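# Insert the held peg into the plate's hole

## Task

The left hand starts out holding a peg a little above a plate, near the plate's hole. Lower the peg into that hole until it sits on the hole's bottom, without forcing or wedging it in too hard, since that counts as failure.

## Robot and tools

Robot: two arms, left_arm and right_arm, each ending in a five-finger hand (the left hand mirrors the right). The left hand already grips the peg; the right arm is not needed and should stay clear. Any hard contact or squeeze between the two arms can end the scene as a failure.

Frame: all reported poses use the scene frame. Its origin is at table height, halfway between the nominal arm bases; +z is up, +x points out over the table, and left_arm is on the +y side. Actual bases: left_arm at (-0.035, +0.316, +0.039) m, right_arm at (-0.028, -0.246, +0.026) m, both turned only slightly about z.

Hand point: a point fixed to the palm, about 0.05 m in front of it. Its +z runs along straight fingers, +y out of the palm; on the left hand +x points toward the thumb. Straight fingers extend 0.06 to 0.07 m past the point along +z, about 0.06 m behind it in -y. A wrist bracket on the little-finger side can strike things.

The row of 28 numbers (used by execute_actions and move), all in [-1, 1], always containing both arms: left_arm dx, dy, dz, rx, ry, rz; then left hand little, ring, middle, index, thumb_bend, thumb_turn, force_limit, speed; then the same 14 for right_arm. The six pose numbers are an offset, not a pose: a shift from that arm's Hand target as it stood when the action or move began, along scene-frame axes, with rotation (rx, ry, rz as one rotation vector) about the Hand target's position. Scale: 1.0 equals 0.6 m or 180 degrees, so 1 cm is about 0.0167. All zeros re-requests the current Hand target. The hand numbers are absolute targets: fingers and thumb_bend +1 straight, -1 curled; thumb_turn +1 beside the palm, -1 opposite the fingers. force_limit maps -1..+1 to roughly 0..10 N at the fingertip (0..15 N for both thumb motors); speed rises from near zero at -1 to full at +0.48 and above. To keep a hand unchanged, resend the eight hand numbers last executed for it; if none were sent yet this scene, send its hand_measured six values plus hand_force_limit and hand_speed. Never improvise these for the peg-holding hand, or the grip may change and the peg drop.

execute_actions(actions, cameras): actions is a list of actions; each action is up to 15 rows, one per 1/30 s step, and a short one repeats its final row to fill 15 steps. Every row in an action counts from the same start pose; the next action starts from the new Hand target, so repeating an offset moves further. cameras picks images by name, ["all"] or []; an empty actions list returns all images by default.

move(target, speed, blend, blocking, cameras): drives each hand point in a straight line. target is one 28-number row or a list of up to 15 rows, every one offset from the same starting Hand targets. speed is top path speed in m/s (0.002 to 4.3, default 0.25; turning up to twice that in rad/s), one value or one per target. blend (m) rounds corners between list targets; 0 stops at each. blocking=false returns after about 0.5 s while motion continues. The result adds a move: line: done, off_target, moving, held or fault, plus limits (paced = command clipped, held = steps withheld). Moves do not avoid obstacles, and faster moves hit harder; keep paths away from an arm's own base.

wait(seconds 0 to 10) lets time pass with commands held. stop brakes a running move. zoom_image(camera, region [x0, y0, x1, y1] pixels, at most 504 by 504) enlarges part of the newest image of that camera. show_instructions shows reference pages. finished_scene(scene 1) ends the scene for good.

Cameras: cam_head_left, cam_head_right, cam_high, cam_left_wrist, cam_right_wrist, each 672x504. Calibration is approximate; wrist views may lag during motion.

Results: end_effector_position (m) and end_effector_quat_wxyz per arm in the scene frame; Hand target (last commanded pose after clipping, the base for the next offsets); joint positions, velocities (may read within noise) and torques; hand_measured, hand_stopped_by (moving, target, force, stalled, fault) and hand_load_n, all six-valued in the motor order above. A grip lost shows as hand_load_n dropping near 0. Calls that ran actions also list some intermediate positions.

Behaviour to expect: this arm tracks loosely. It often rests 1 to 3 cm (up to 5) short of the command, usually low, and can sag further under load; that is not contact. Orientation is clipped to 40 degrees from the measured one each step. If the hand stays short, send the gap as a further offset. An arm blocked by something keeps pushing until you command it back past its current hand point.

For the peg: locate the hole in the cameras, line the peg up above it with small horizontal offsets, then lower slowly with small dz steps or slow moves, watching for contact rather than driving far below the bottom. Stop once the peg rests on the bottom, and ease any residual press. Avoid jamming, slams, dropping the peg, anything leaving the table, and long stretched or pushing holds, which heat motors (MOTOR HOT at 85 °C; at 100 °C the arm drops for 30 to 60 s).

Each tool is called as name([rows], argument=value, ...), one row to a line, values as JSON.

Reference images:

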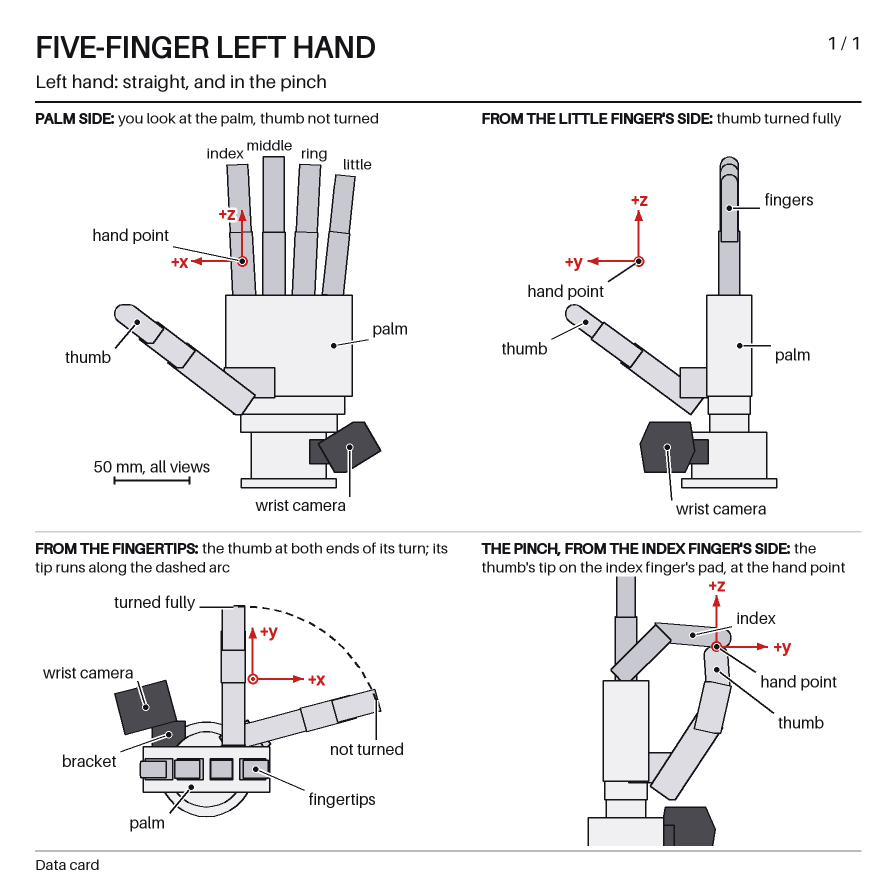

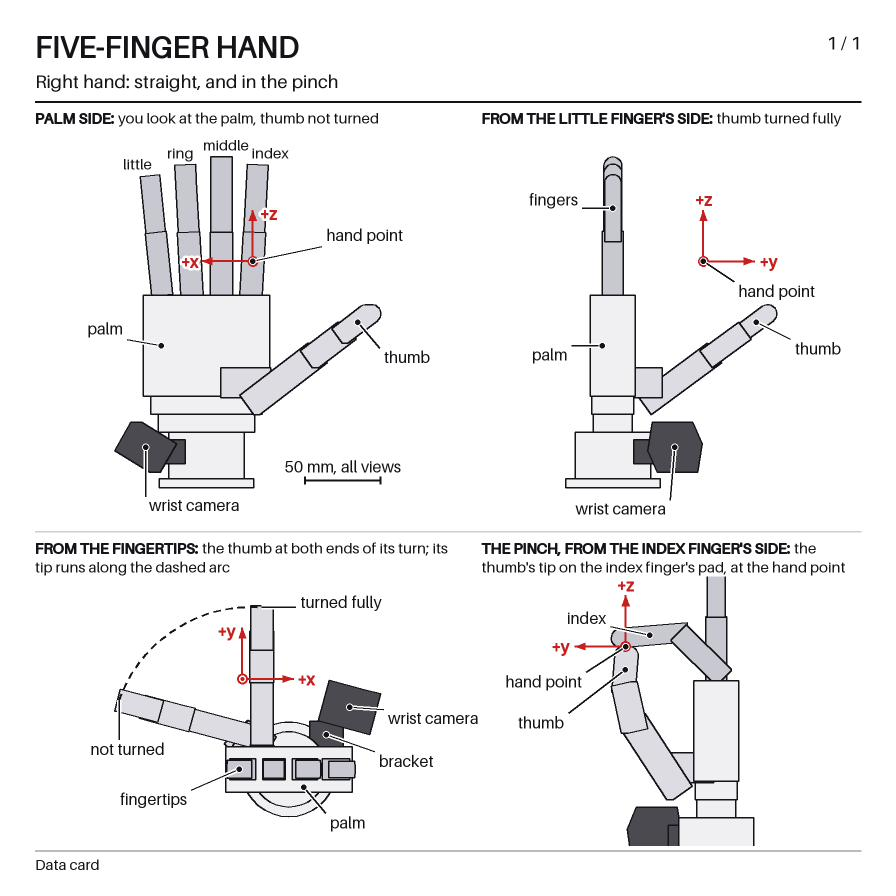

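## Session

execute_actions(actions=[])

Scene clock: 0.00 s.
left_arm: end_effector_position=(+0.3446, +0.0892, +0.2076) hand_measured=(-1.000, -1.000, +0.264, +0.254, +0.326, -0.948) hand_load_n=(+0.0, +0.0, +8.5, +11.0, +13.0, +1.5) hand_stopped_by=(target, target, force, force, target, target) hand_force_limit=1.00 hand_speed=-0.90 end_effector_quat_wxyz=(+0.233, -0.454, +0.762, -0.398) | right_arm: end_effector_position=(+0.5146, -0.2497, +0.4577) hand_measured=(+1.000, +1.000, +1.000, +1.000, +1.000, +1.000) hand_load_n=(+0.0, +0.0, +0.0, +0.0, +0.0, +0.0) hand_stopped_by=(target, target, target, target, target, target) hand_force_limit=0.00 hand_speed=-0.80 end_effector_quat_wxyz=(+0.484, -0.484, +0.516, -0.516)
Joint positions: left_arm=[-0.434 1.059 0.734 -0.287 0.042 0.023] | right_arm=[0 1.047 1.047 0 0 0]
Joint velocities: within noise
Joint torques (N m): no reading
Heat: left arm: hottest waist 33 °C; right arm: hottest waist 33 °C.
Hand target: left_arm +0.3540, +0.0846, +0.2263; +0.243, -0.449, +0.755, -0.412 | right_arm +0.5166, -0.2498, +0.4769; +0.492, -0.476, +0.507, -0.524

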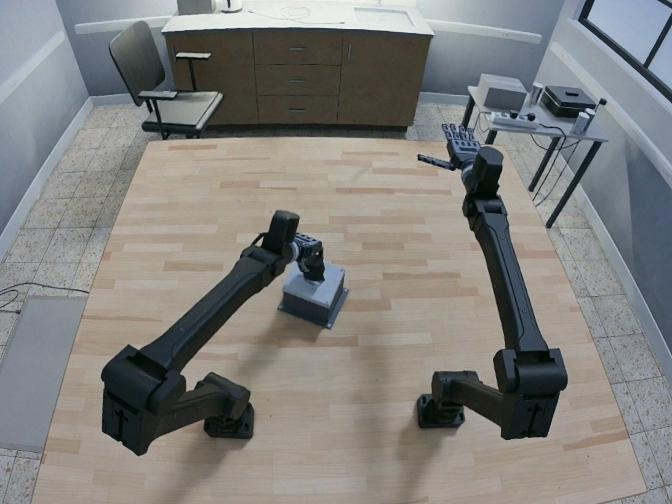

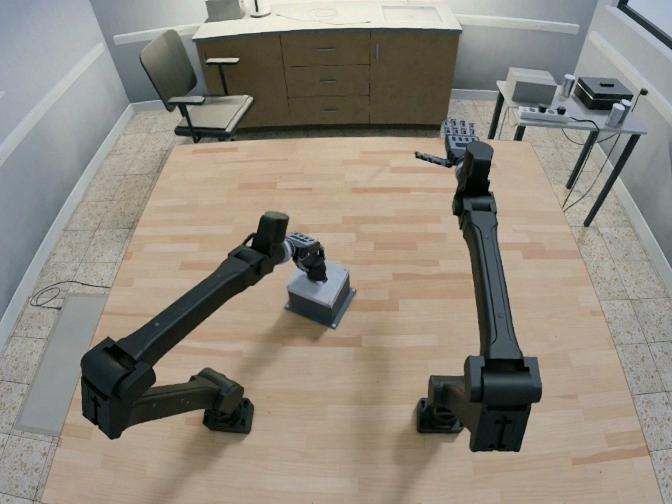

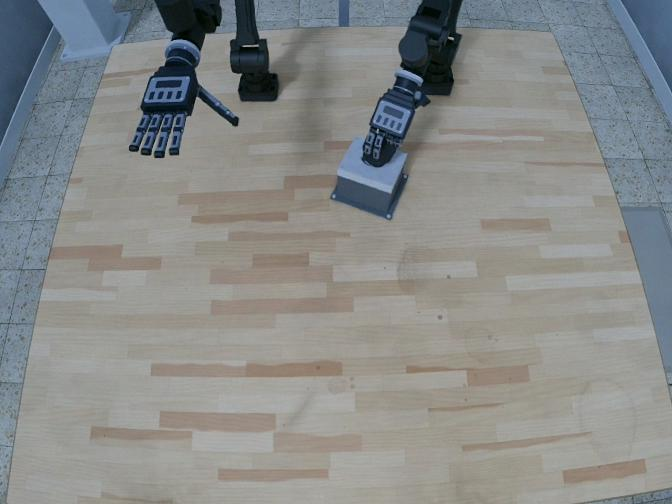

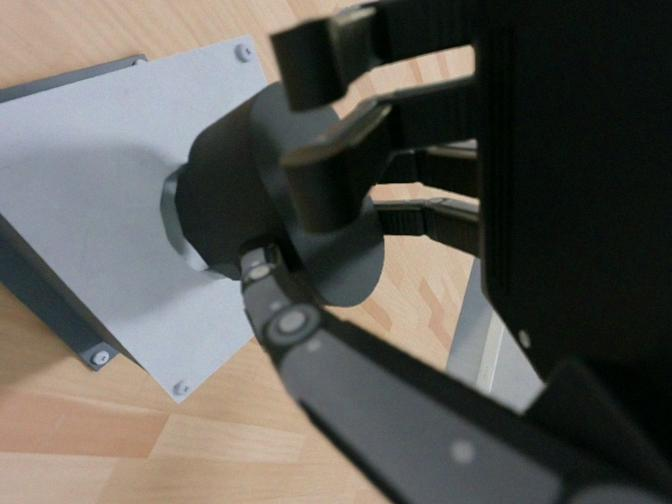

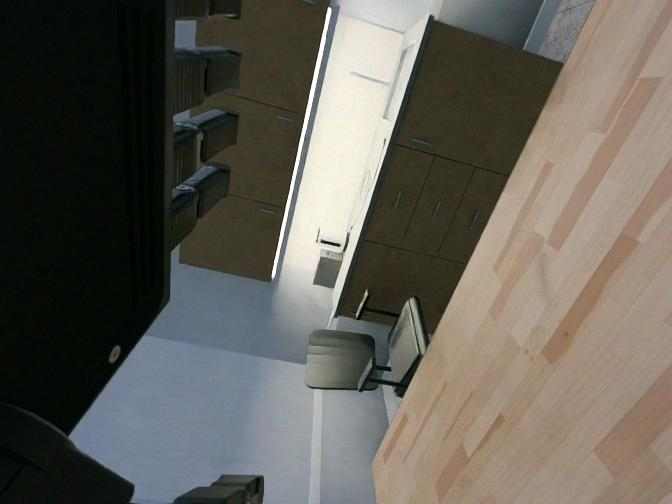

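zoom_image(camera="cam_left_wrist", region=[100, 50, 400, 320])

zoom_image(camera="cam_head_left", region=[250, 210, 370, 340])

zoom_image(camera="cam_high", region=[310, 80, 430, 230])

zoom_image(camera="cam_head_right", region=[260, 210, 380, 340])

Scaled by 1.680 from the camera's 672x504 image, which has a finer 960x720 frame.

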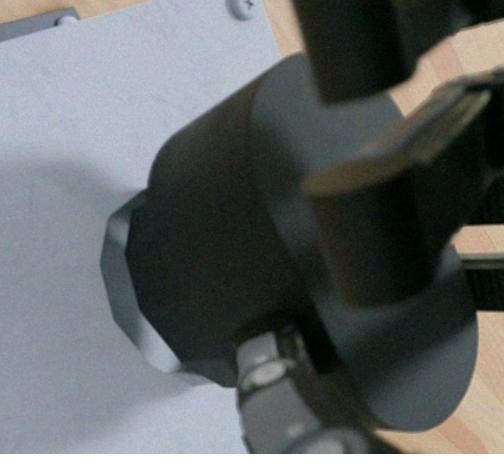

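Scaled by 3.877 from the camera's 672x504 image, which has a finer 960x720 frame.

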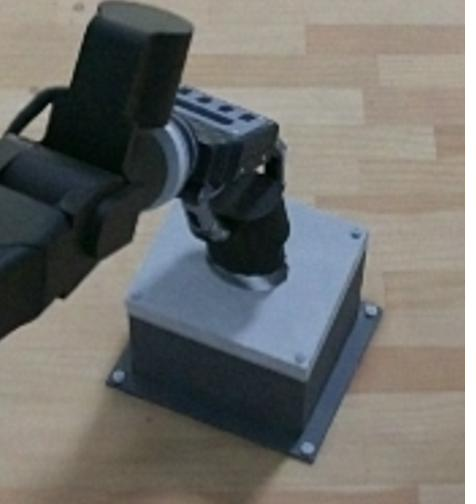

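Scaled by 3.360 from the camera's 672x504 image, which has a finer 960x720 frame.

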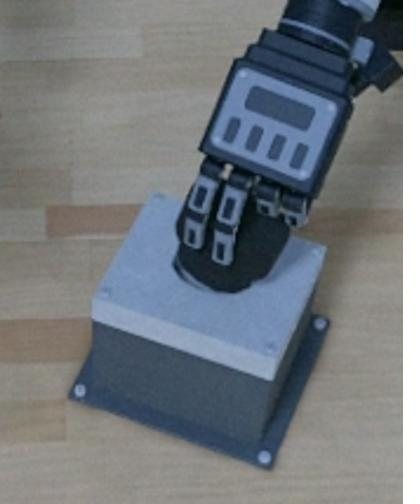

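Scaled by 3.877 from the camera's 672x504 image, which has a finer 960x720 frame.

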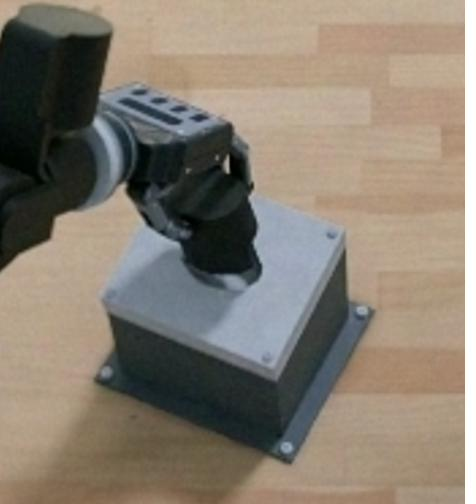

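zoom_image(camera="cam_left_wrist", region=[140, 70, 300, 310])

zoom_image(camera="cam_head_left", region=[290, 240, 340, 290])

zoom_image(camera="cam_high", region=[350, 130, 410, 180])

zoom_image(camera="cam_head_right", region=[295, 240, 345, 290])

Scaled by 2.100 from the camera's 672x504 image, which has a finer 960x720 frame.

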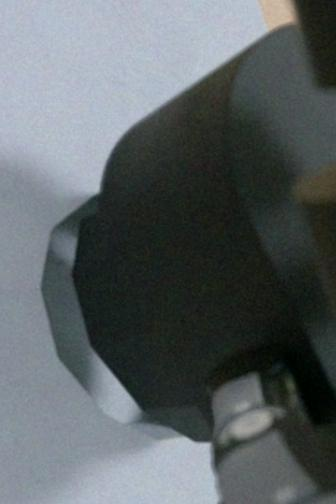

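Scaled by 10.080 from the camera's 672x504 image, which has a finer 960x720 frame.

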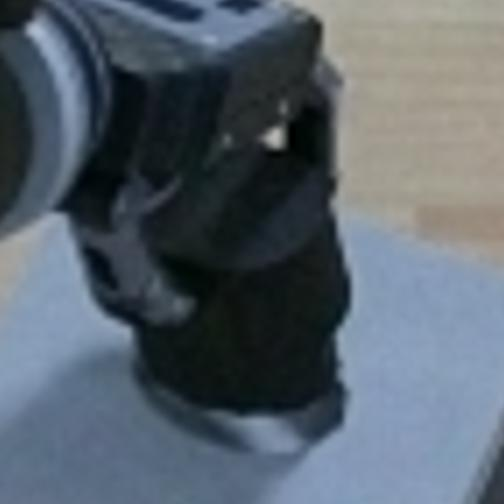

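Scaled by 8.400 from the camera's 672x504 image, which has a finer 960x720 frame.

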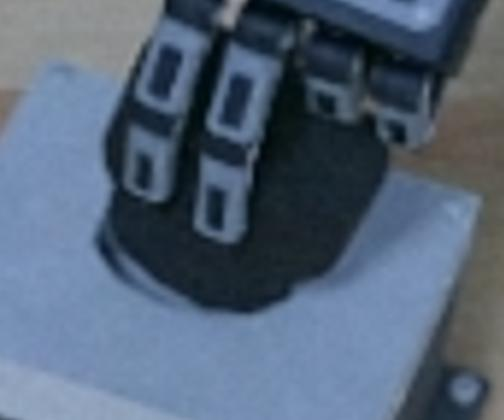

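Scaled by 10.080 from the camera's 672x504 image, which has a finer 960x720 frame.

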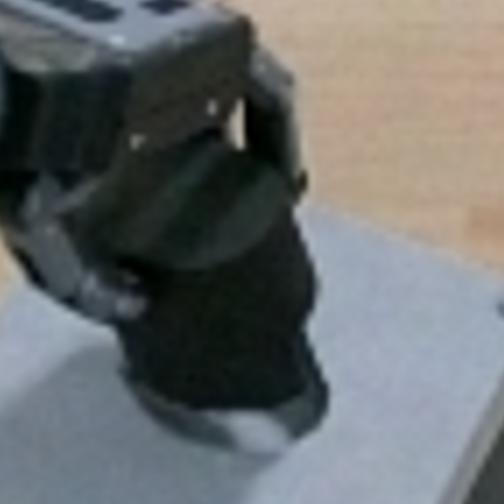

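zoom_image(camera="cam_left_wrist", region=[150, 60, 290, 200])

zoom_image(camera="cam_left_wrist", region=[150, 180, 290, 320])

zoom_image(camera="cam_left_wrist", region=[250, 60, 390, 200])

zoom_image(camera="cam_left_wrist", region=[250, 180, 390, 320])

Scaled by 3.600 from the camera's 672x504 image, which has a finer 960x720 frame.

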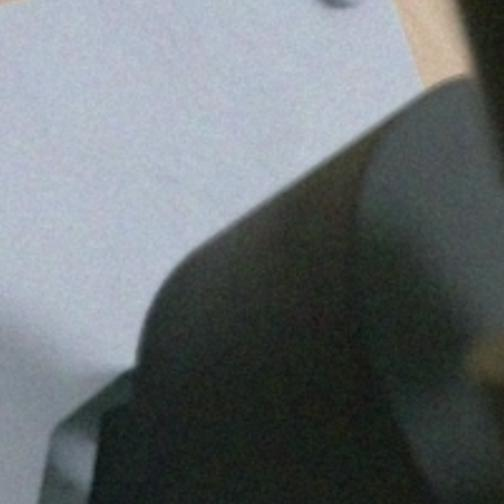

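Scaled by 3.600 from the camera's 672x504 image, which has a finer 960x720 frame.

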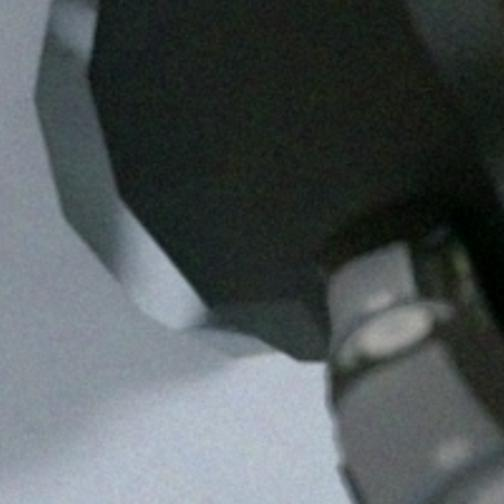

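Scaled by 3.600 from the camera's 672x504 image, which has a finer 960x720 frame.

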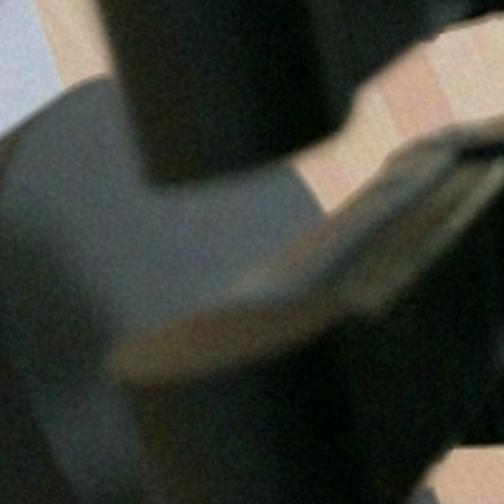

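Scaled by 3.600 from the camera's 672x504 image, which has a finer 960x720 frame.

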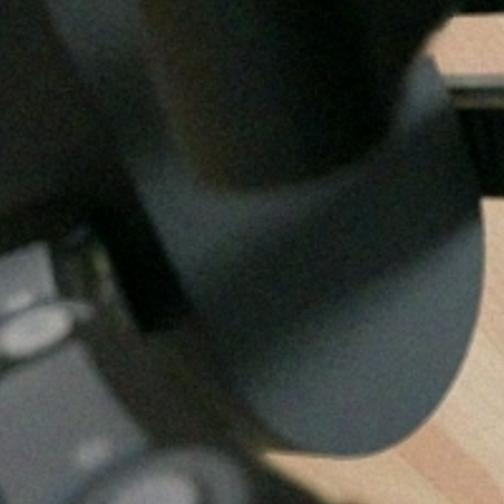

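move(target=[0,0,0.083,0,0,0,-1,-1,0.264,0.254,0.326,-0.948,1.0,-0.9,0,0,0,0,0,0,1,1,1,1,1,1,0,-0.8], speed=0.1, cameras=["all"])

Scene clock: 78.10 s.
left_arm: end_effector_position=(+0.3338, +0.0944, +0.2262) hand_measured=(-1.000, -1.000, +0.264, +0.254, +0.332, -0.948) hand_load_n=(+0.0, +0.0, +7.5, +10.0, +11.5, +1.5) hand_stopped_by=(target, target, force, force, target, target) hand_force_limit=1.00 hand_speed=-0.90 end_effector_quat_wxyz=(+0.220, -0.460, +0.772, -0.378) | right_arm: end_effector_position=(+0.5146, -0.2497, +0.4577) hand_measured=(+1.000, +1.000, +1.000, +1.000, +1.000, +1.000) hand_load_n=(+0.0, +0.0, +0.0, +0.0, +0.0, -0.5) hand_stopped_by=(target, target, target, target, target, target) hand_force_limit=0.00 hand_speed=-0.80 end_effector_quat_wxyz=(+0.484, -0.484, +0.516, -0.516)
Joint positions: left_arm=[-0.434 1.031 0.792 -0.426 0.042 0.023] | right_arm=[0 1.047 1.047 0 0 0]
Joint torques (N m): left_arm=[0.62 -4.54 15.54 1.46 -0.11 0.04] | right_arm=[0.85 -7.65 11.97 1.85 -0.01 -0.05]
Heat: left arm: hottest elbow 46 °C; right arm: hottest elbow 47 °C.
Hand target: left_arm +0.3539, +0.0847, +0.2761; +0.243, -0.449, +0.755, -0.412 | right_arm +0.5166, -0.2498, +0.4769; +0.492, -0.476, +0.507, -0.524
Off the commanded pose: left_arm 0.055 m, 5 deg | right_arm 0.019 m, 2 deg.
move: off_target (left_arm, right_arm)
camera_calibration:
cam_left_wrist: T_world_to_cam=[[0.396526, -0.479239, 0.783005, -0.269615], [-0.859622, -0.49319, 0.133468, 0.307484], [0.322207, -0.726012, -0.607527, 0.210223], [0, 0, 0, 1]] pos_world=[0.303494, 0.175062, 0.297787]

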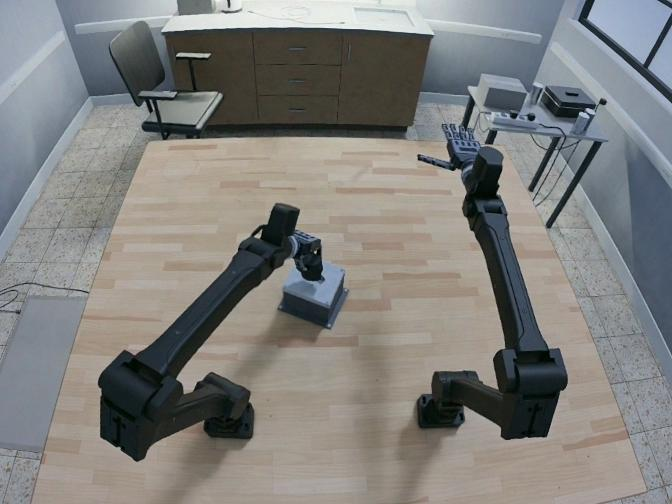

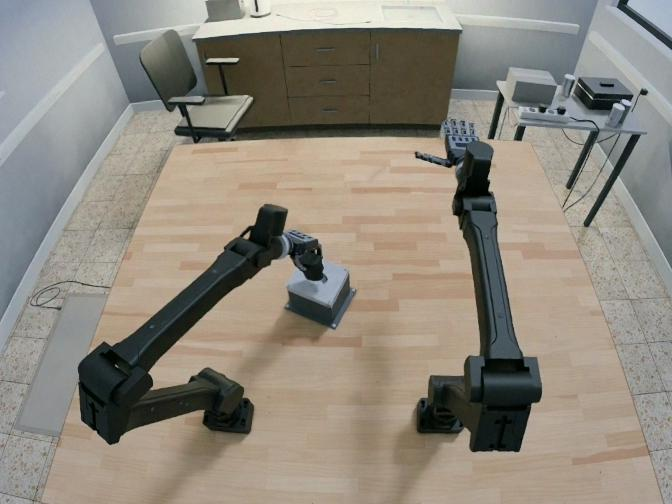

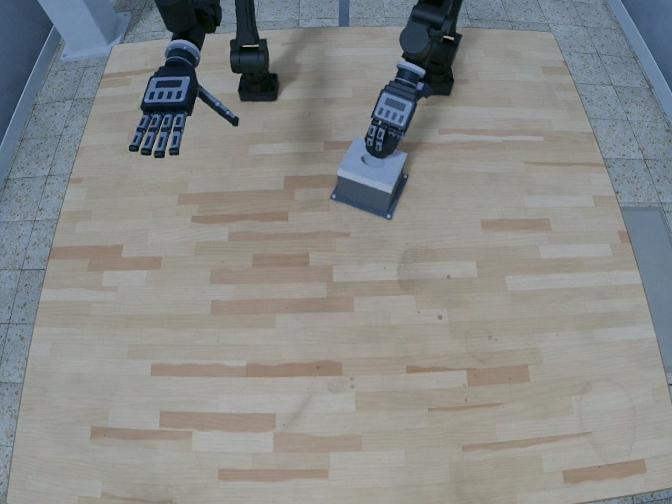

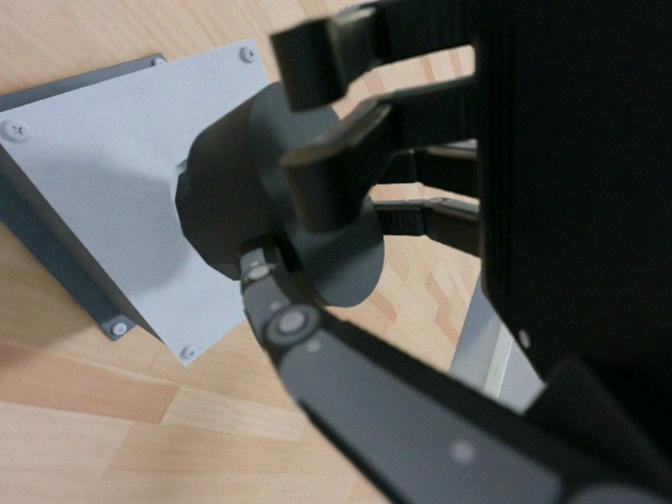

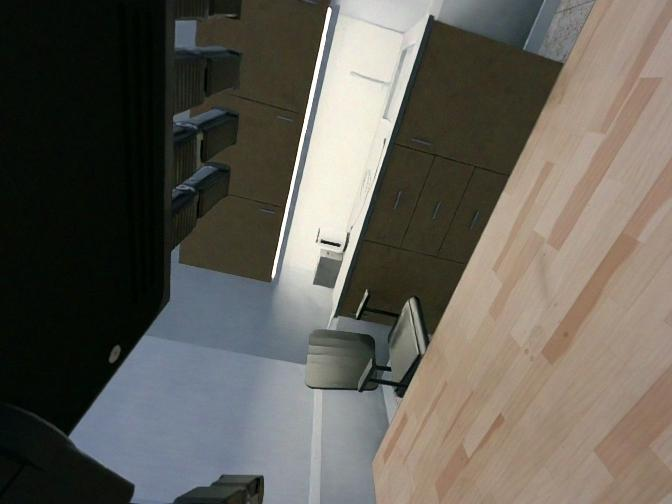

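zoom_image(camera="cam_left_wrist", region=[150, 60, 400, 320])

zoom_image(camera="cam_high", region=[345, 120, 415, 190])

zoom_image(camera="cam_head_right", region=[285, 230, 345, 290])

zoom_image(camera="cam_head_left", region=[285, 230, 345, 290])

Scaled by 1.938 from the camera's 672x504 image, which has a finer 960x720 frame.

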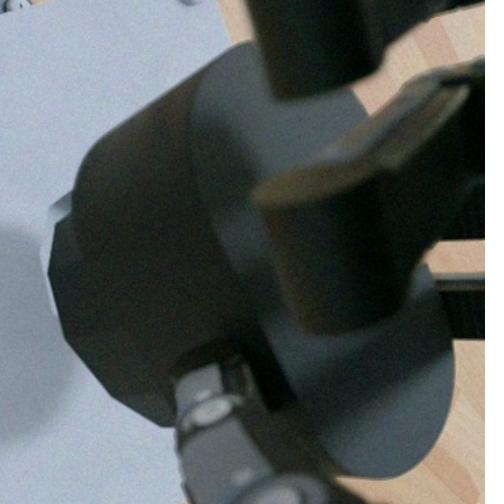

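Scaled by 7.200 from the camera's 672x504 image, which has a finer 960x720 frame.

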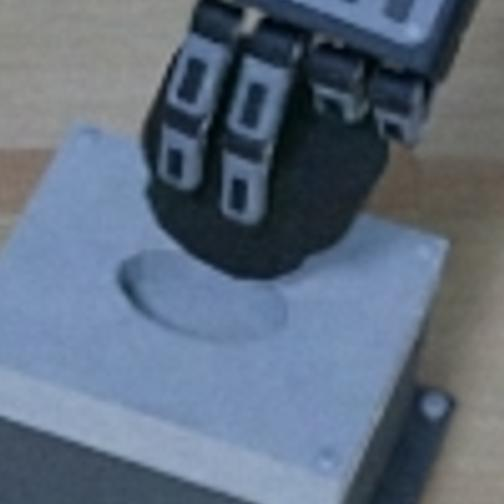

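Scaled by 8.400 from the camera's 672x504 image, which has a finer 960x720 frame.

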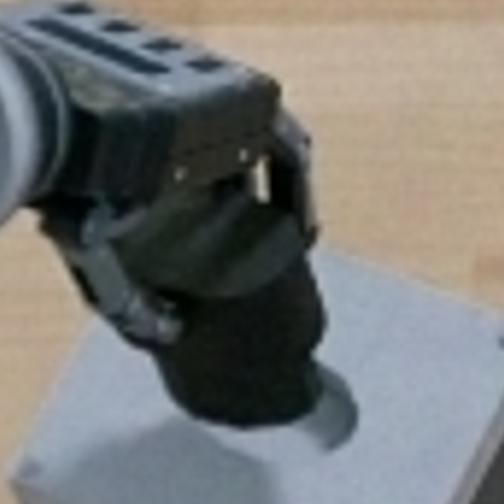

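Scaled by 8.400 from the camera's 672x504 image, which has a finer 960x720 frame.

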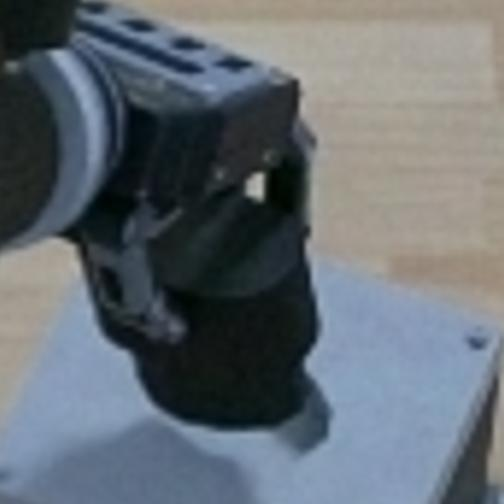

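zoom_image(camera="cam_left_wrist", region=[160, 120, 260, 220])

zoom_image(camera="cam_left_wrist", region=[160, 200, 260, 300])

Scaled by 5.040 from the camera's 672x504 image, which has a finer 960x720 frame.

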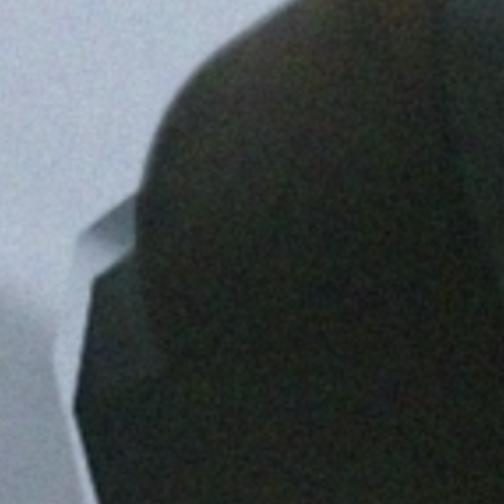

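Scaled by 5.040 from the camera's 672x504 image, which has a finer 960x720 frame.

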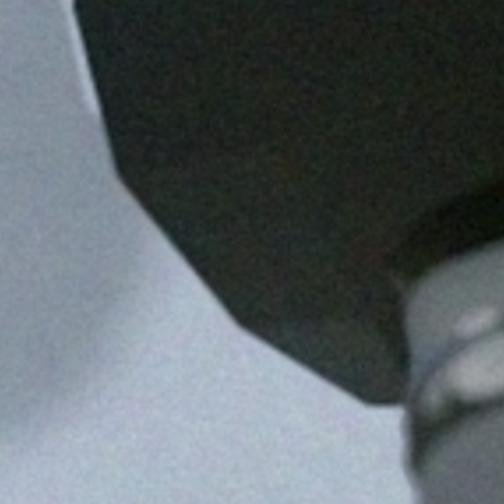

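move(target=[0,0,0,0,0,0,-1,-1,0.264,0.254,0.326,-0.948,1.0,-0.9,-0.333,0.206,-0.4615,0,0,0.3056,1,1,1,1,1,1,0,-0.8], speed=0.3, cameras=["all"])

Scene clock: 146.53 s.
left_arm: end_effector_position=(+0.3338, +0.0944, +0.2262) hand_measured=(-1.000, -1.000, +0.264, +0.254, +0.332, -0.948) hand_load_n=(+0.0, +0.0, +7.0, +10.0, +11.5, +1.0) hand_stopped_by=(target, target, force, force, target, target) hand_force_limit=1.00 hand_speed=-0.90 end_effector_quat_wxyz=(+0.220, -0.460, +0.772, -0.378) | right_arm: end_effector_position=(+0.3164, -0.1222, +0.2046) hand_measured=(+1.000, +1.000, +1.000, +1.000, +1.000, +1.000) hand_load_n=(+0.0, +0.0, +0.0, +0.0, +0.0, +0.0) hand_stopped_by=(target, target, target, target, target, target) hand_force_limit=0.00 hand_speed=-0.80 end_effector_quat_wxyz=(+0.678, -0.659, +0.223, -0.238)
Joint positions: left_arm=[-0.434 1.031 0.792 -0.426 0.042 0.023] | right_arm=[-0.133 1.094 0.307 0.86 -1.103 0.054]
Joint torques (N m): left_arm=[0.5 -4.54 15.57 1.39 -0.1 0.04] | right_arm=[0.79 -2.43 6.56 1.89 -0.05 0.07]
Heat: left arm: hottest elbow 53 °C; right arm: hottest elbow 50 °C.
Hand target: left_arm +0.3540, +0.0847, +0.2761; +0.243, -0.449, +0.755, -0.412 | right_arm +0.3169, -0.1262, +0.2000; +0.678, -0.656, +0.230, -0.238
Off the commanded pose: left_arm 0.055 m, 5 deg | right_arm 0.006 m, 1 deg.
move: off_target (left_arm)
camera_calibration:
cam_left_wrist: T_world_to_cam=[[0.396526, -0.479239, 0.783005, -0.269615], [-0.859622, -0.49319, 0.133468, 0.307484], [0.322207, -0.726012, -0.607527, 0.210223], [0, 0, 0, 1]] pos_world=[0.303494, 0.175062, 0.297787]
cam_right_wrist: T_world_to_cam=[[0.21352, -0.141224, -0.966677, 0.111998], [-0.960658, 0.149543, -0.234037, 0.374468], [0.177611, 0.978618, -0.103737, 0.201236], [0, 0, 0, 1]] pos_world=[0.30008, -0.237116, 0.216781]

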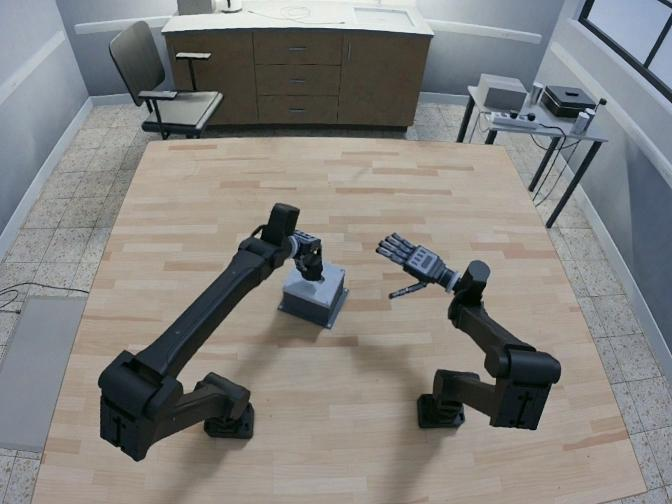

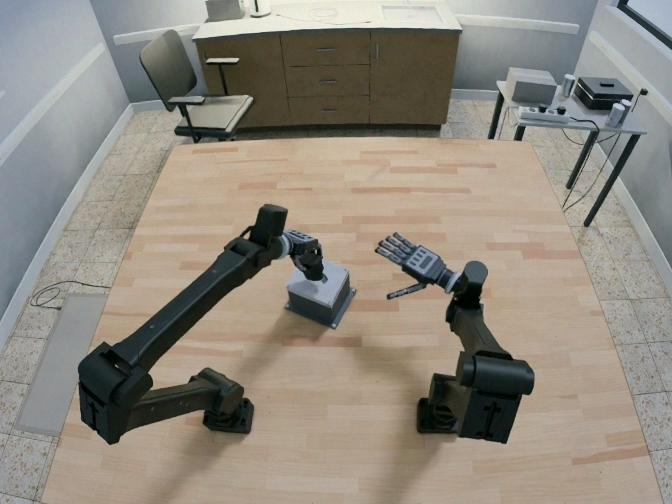

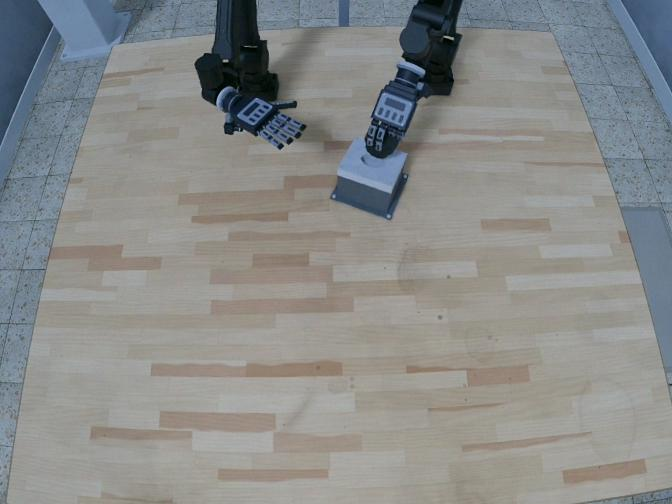

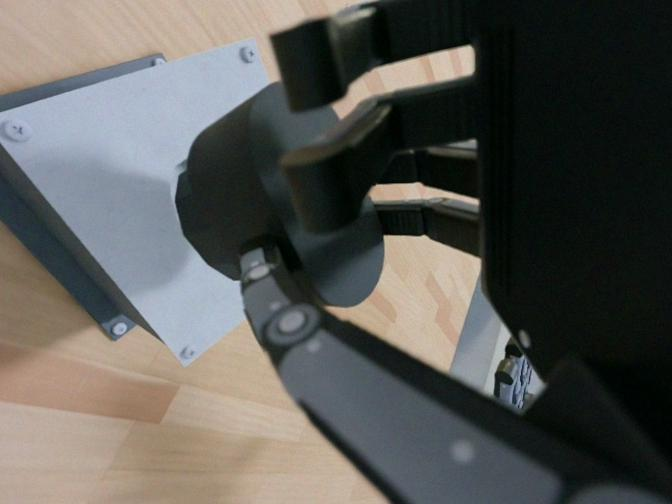

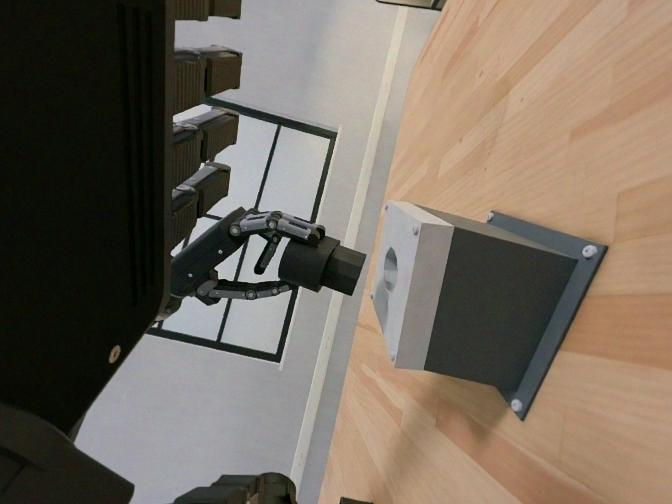

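Excellent view.

zoom_image(camera="cam_right_wrist", region=[220, 180, 450, 380])

zoom_image(camera="cam_right_wrist", region=[260, 200, 380, 320])

Scaled by 2.191 from the camera's 672x504 image, which has a finer 960x720 frame.

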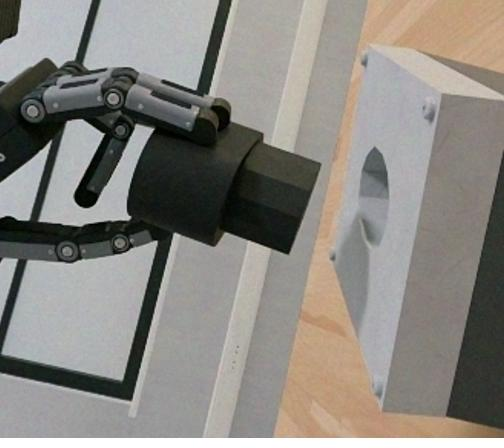

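Scaled by 4.200 from the camera's 672x504 image, which has a finer 960x720 frame.

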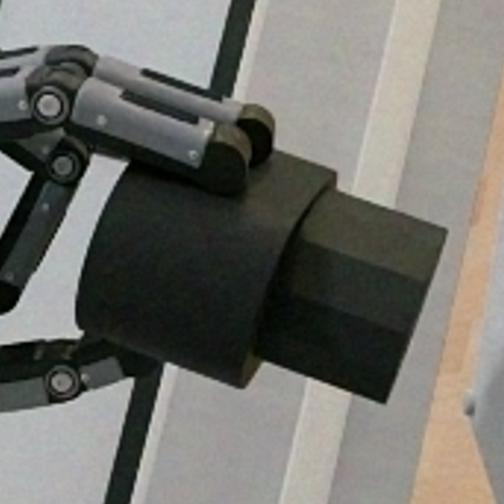

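move(target=[0,0,0,0.0633,-0.0372,0,-1,-1,0.264,0.254,0.326,-0.948,1.0,-0.9,0,0,0,0,0,0,1,1,1,1,1,1,0,-0.8], speed=0.1, cameras=["cam_high","cam_left_wrist","cam_right_wrist"])

Scene clock: 182.50 s.
left_arm: end_effector_position=(+0.3356, +0.1017, +0.2238) hand_measured=(-1.000, -1.000, +0.264, +0.254, +0.332, -0.948) hand_load_n=(+0.0, +0.0, +7.5, +10.0, +11.5, +1.5) hand_stopped_by=(target, target, force, force, target, target) hand_force_limit=1.00 hand_speed=-0.90 end_effector_quat_wxyz=(+0.304, -0.416, +0.794, -0.323) | right_arm: end_effector_position=(+0.3163, -0.1221, +0.2045) hand_measured=(+1.000, +1.000, +1.000, +1.000, +1.000, +1.000) hand_load_n=(+0.0, +0.0, +0.0, +0.0, +0.0, +0.0) hand_stopped_by=(target, target, target, target, target, target) hand_force_limit=0.00 hand_speed=-0.80 end_effector_quat_wxyz=(+0.678, -0.659, +0.223, -0.237)
Joint positions: left_arm=[-0.531 1.027 0.792 -0.428 -0.173 0.139] | right_arm=[-0.133 1.094 0.307 0.86 -1.103 0.055]
Joint torques (N m): left_arm=[-0.62 -4.72 15.54 1.88 -0.38 0.19] | right_arm=[0.38 -3.02 6.56 2.13 -0.04 0.06]
Heat: left arm: hottest elbow 56 °C; right arm: hottest elbow 45 °C.
Hand target: left_arm +0.3540, +0.0848, +0.2760; +0.330, -0.398, +0.777, -0.361 | right_arm +0.3168, -0.1261, +0.2000; +0.678, -0.657, +0.230, -0.238
Off the commanded pose: left_arm 0.058 m, 6 deg | right_arm 0.006 m, 1 deg.
move: off_target (left_arm)
camera_calibration:
cam_left_wrist: T_world_to_cam=[[0.319661, -0.627993, 0.709536, -0.20755], [-0.86347, -0.501417, -0.0547796, 0.357113], [0.390175, -0.595152, -0.702536, 0.198642], [0, 0, 0, 1]] pos_world=[0.297197, 0.166945, 0.30638]
cam_right_wrist: T_world_to_cam=[[0.212271, -0.140414, -0.96707, 0.112477], [-0.961036, 0.149316, -0.232627, 0.374082], [0.177063, 0.978769, -0.103248, 0.201328], [0, 0, 0, 1]] pos_world=[0.299983, -0.237117, 0.216581]
Images, in order (width x height): cam_high 672x504, cam_left_wrist 672x504, cam_right_wrist 672x504.

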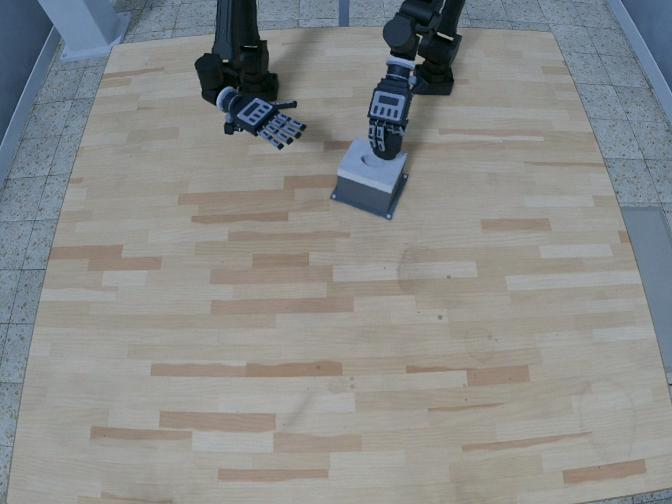

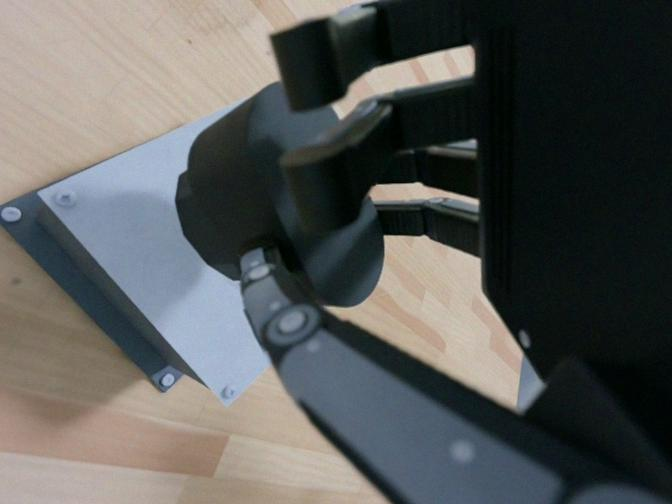

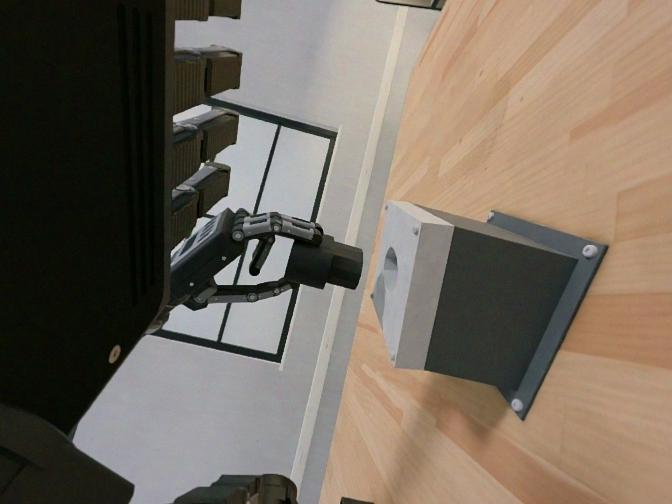

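zoom_image(camera="cam_right_wrist", region=[270, 190, 430, 350])

zoom_image(camera="cam_high", region=[330, 110, 420, 200])

zoom_image(camera="cam_left_wrist", region=[20, 90, 280, 350])

Scaled by 3.150 from the camera's 672x504 image, which has a finer 960x720 frame.

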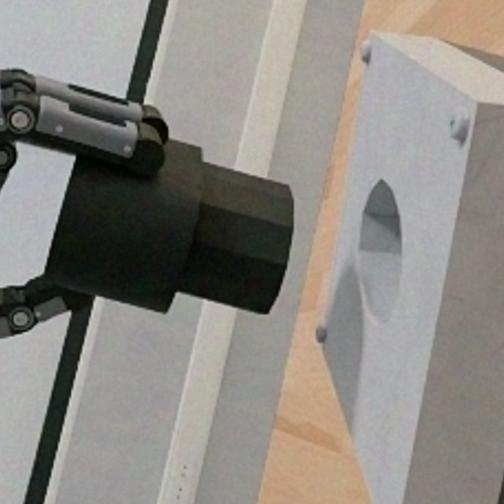

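Scaled by 5.600 from the camera's 672x504 image, which has a finer 960x720 frame.

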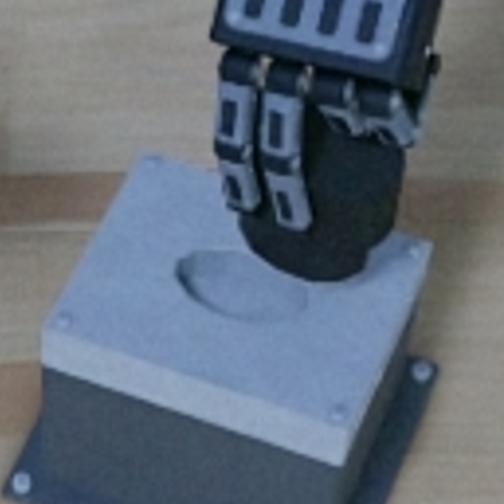

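Scaled by 1.938 from the camera's 672x504 image, which has a finer 960x720 frame.

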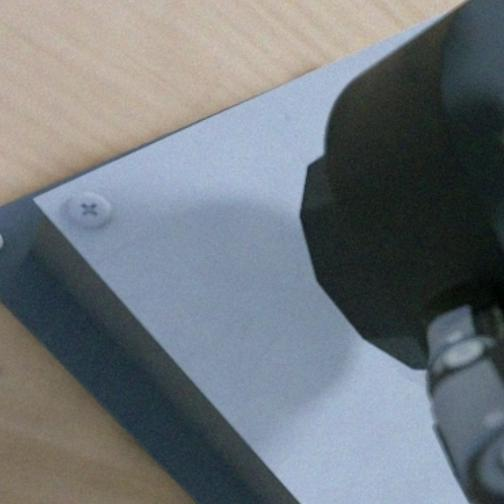

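zoom_image(camera="cam_right_wrist", region=[370, 190, 620, 430])

zoom_image(camera="cam_right_wrist", region=[280, 220, 380, 320])

Scaled by 2.016 from the camera's 672x504 image, which has a finer 960x720 frame.

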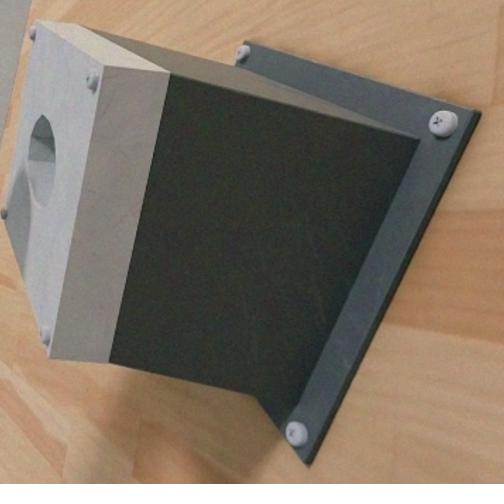

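Scaled by 5.040 from the camera's 672x504 image, which has a finer 960x720 frame.

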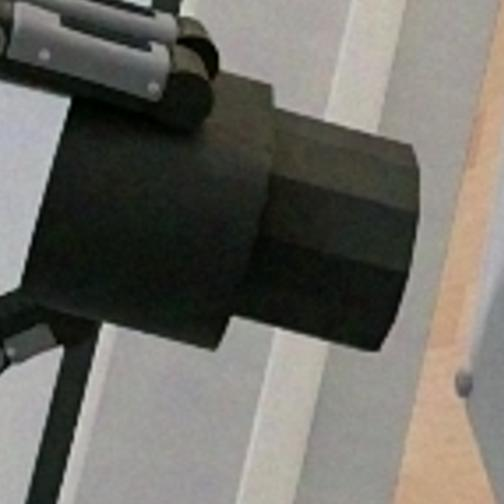

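zoom_image(camera="cam_left_wrist", region=[165, 145, 235, 215])

zoom_image(camera="cam_left_wrist", region=[165, 210, 265, 310])

zoom_image(camera="cam_right_wrist", region=[370, 230, 410, 310])

Scaled by 7.200 from the camera's 672x504 image, which has a finer 960x720 frame.

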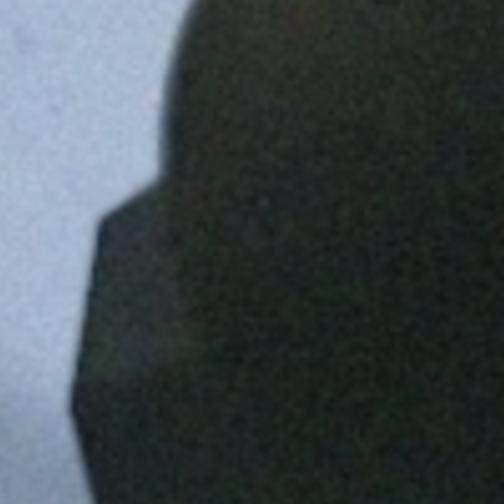

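Scaled by 5.040 from the camera's 672x504 image, which has a finer 960x720 frame.

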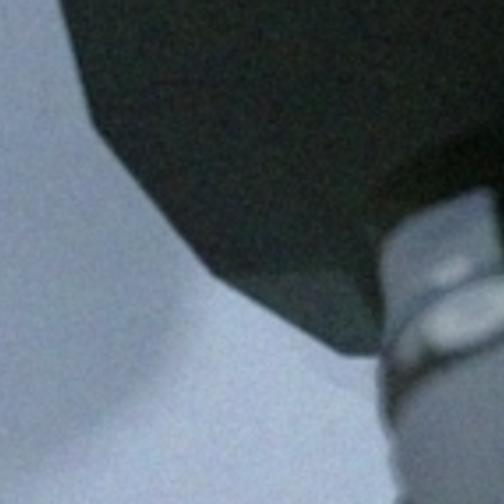

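Scaled by 6.300 from the camera's 672x504 image, which has a finer 960x720 frame.

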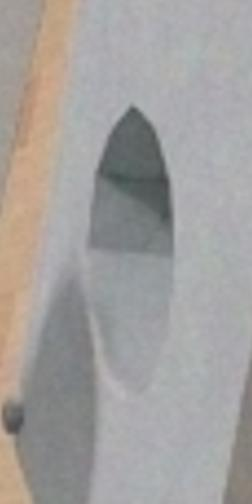

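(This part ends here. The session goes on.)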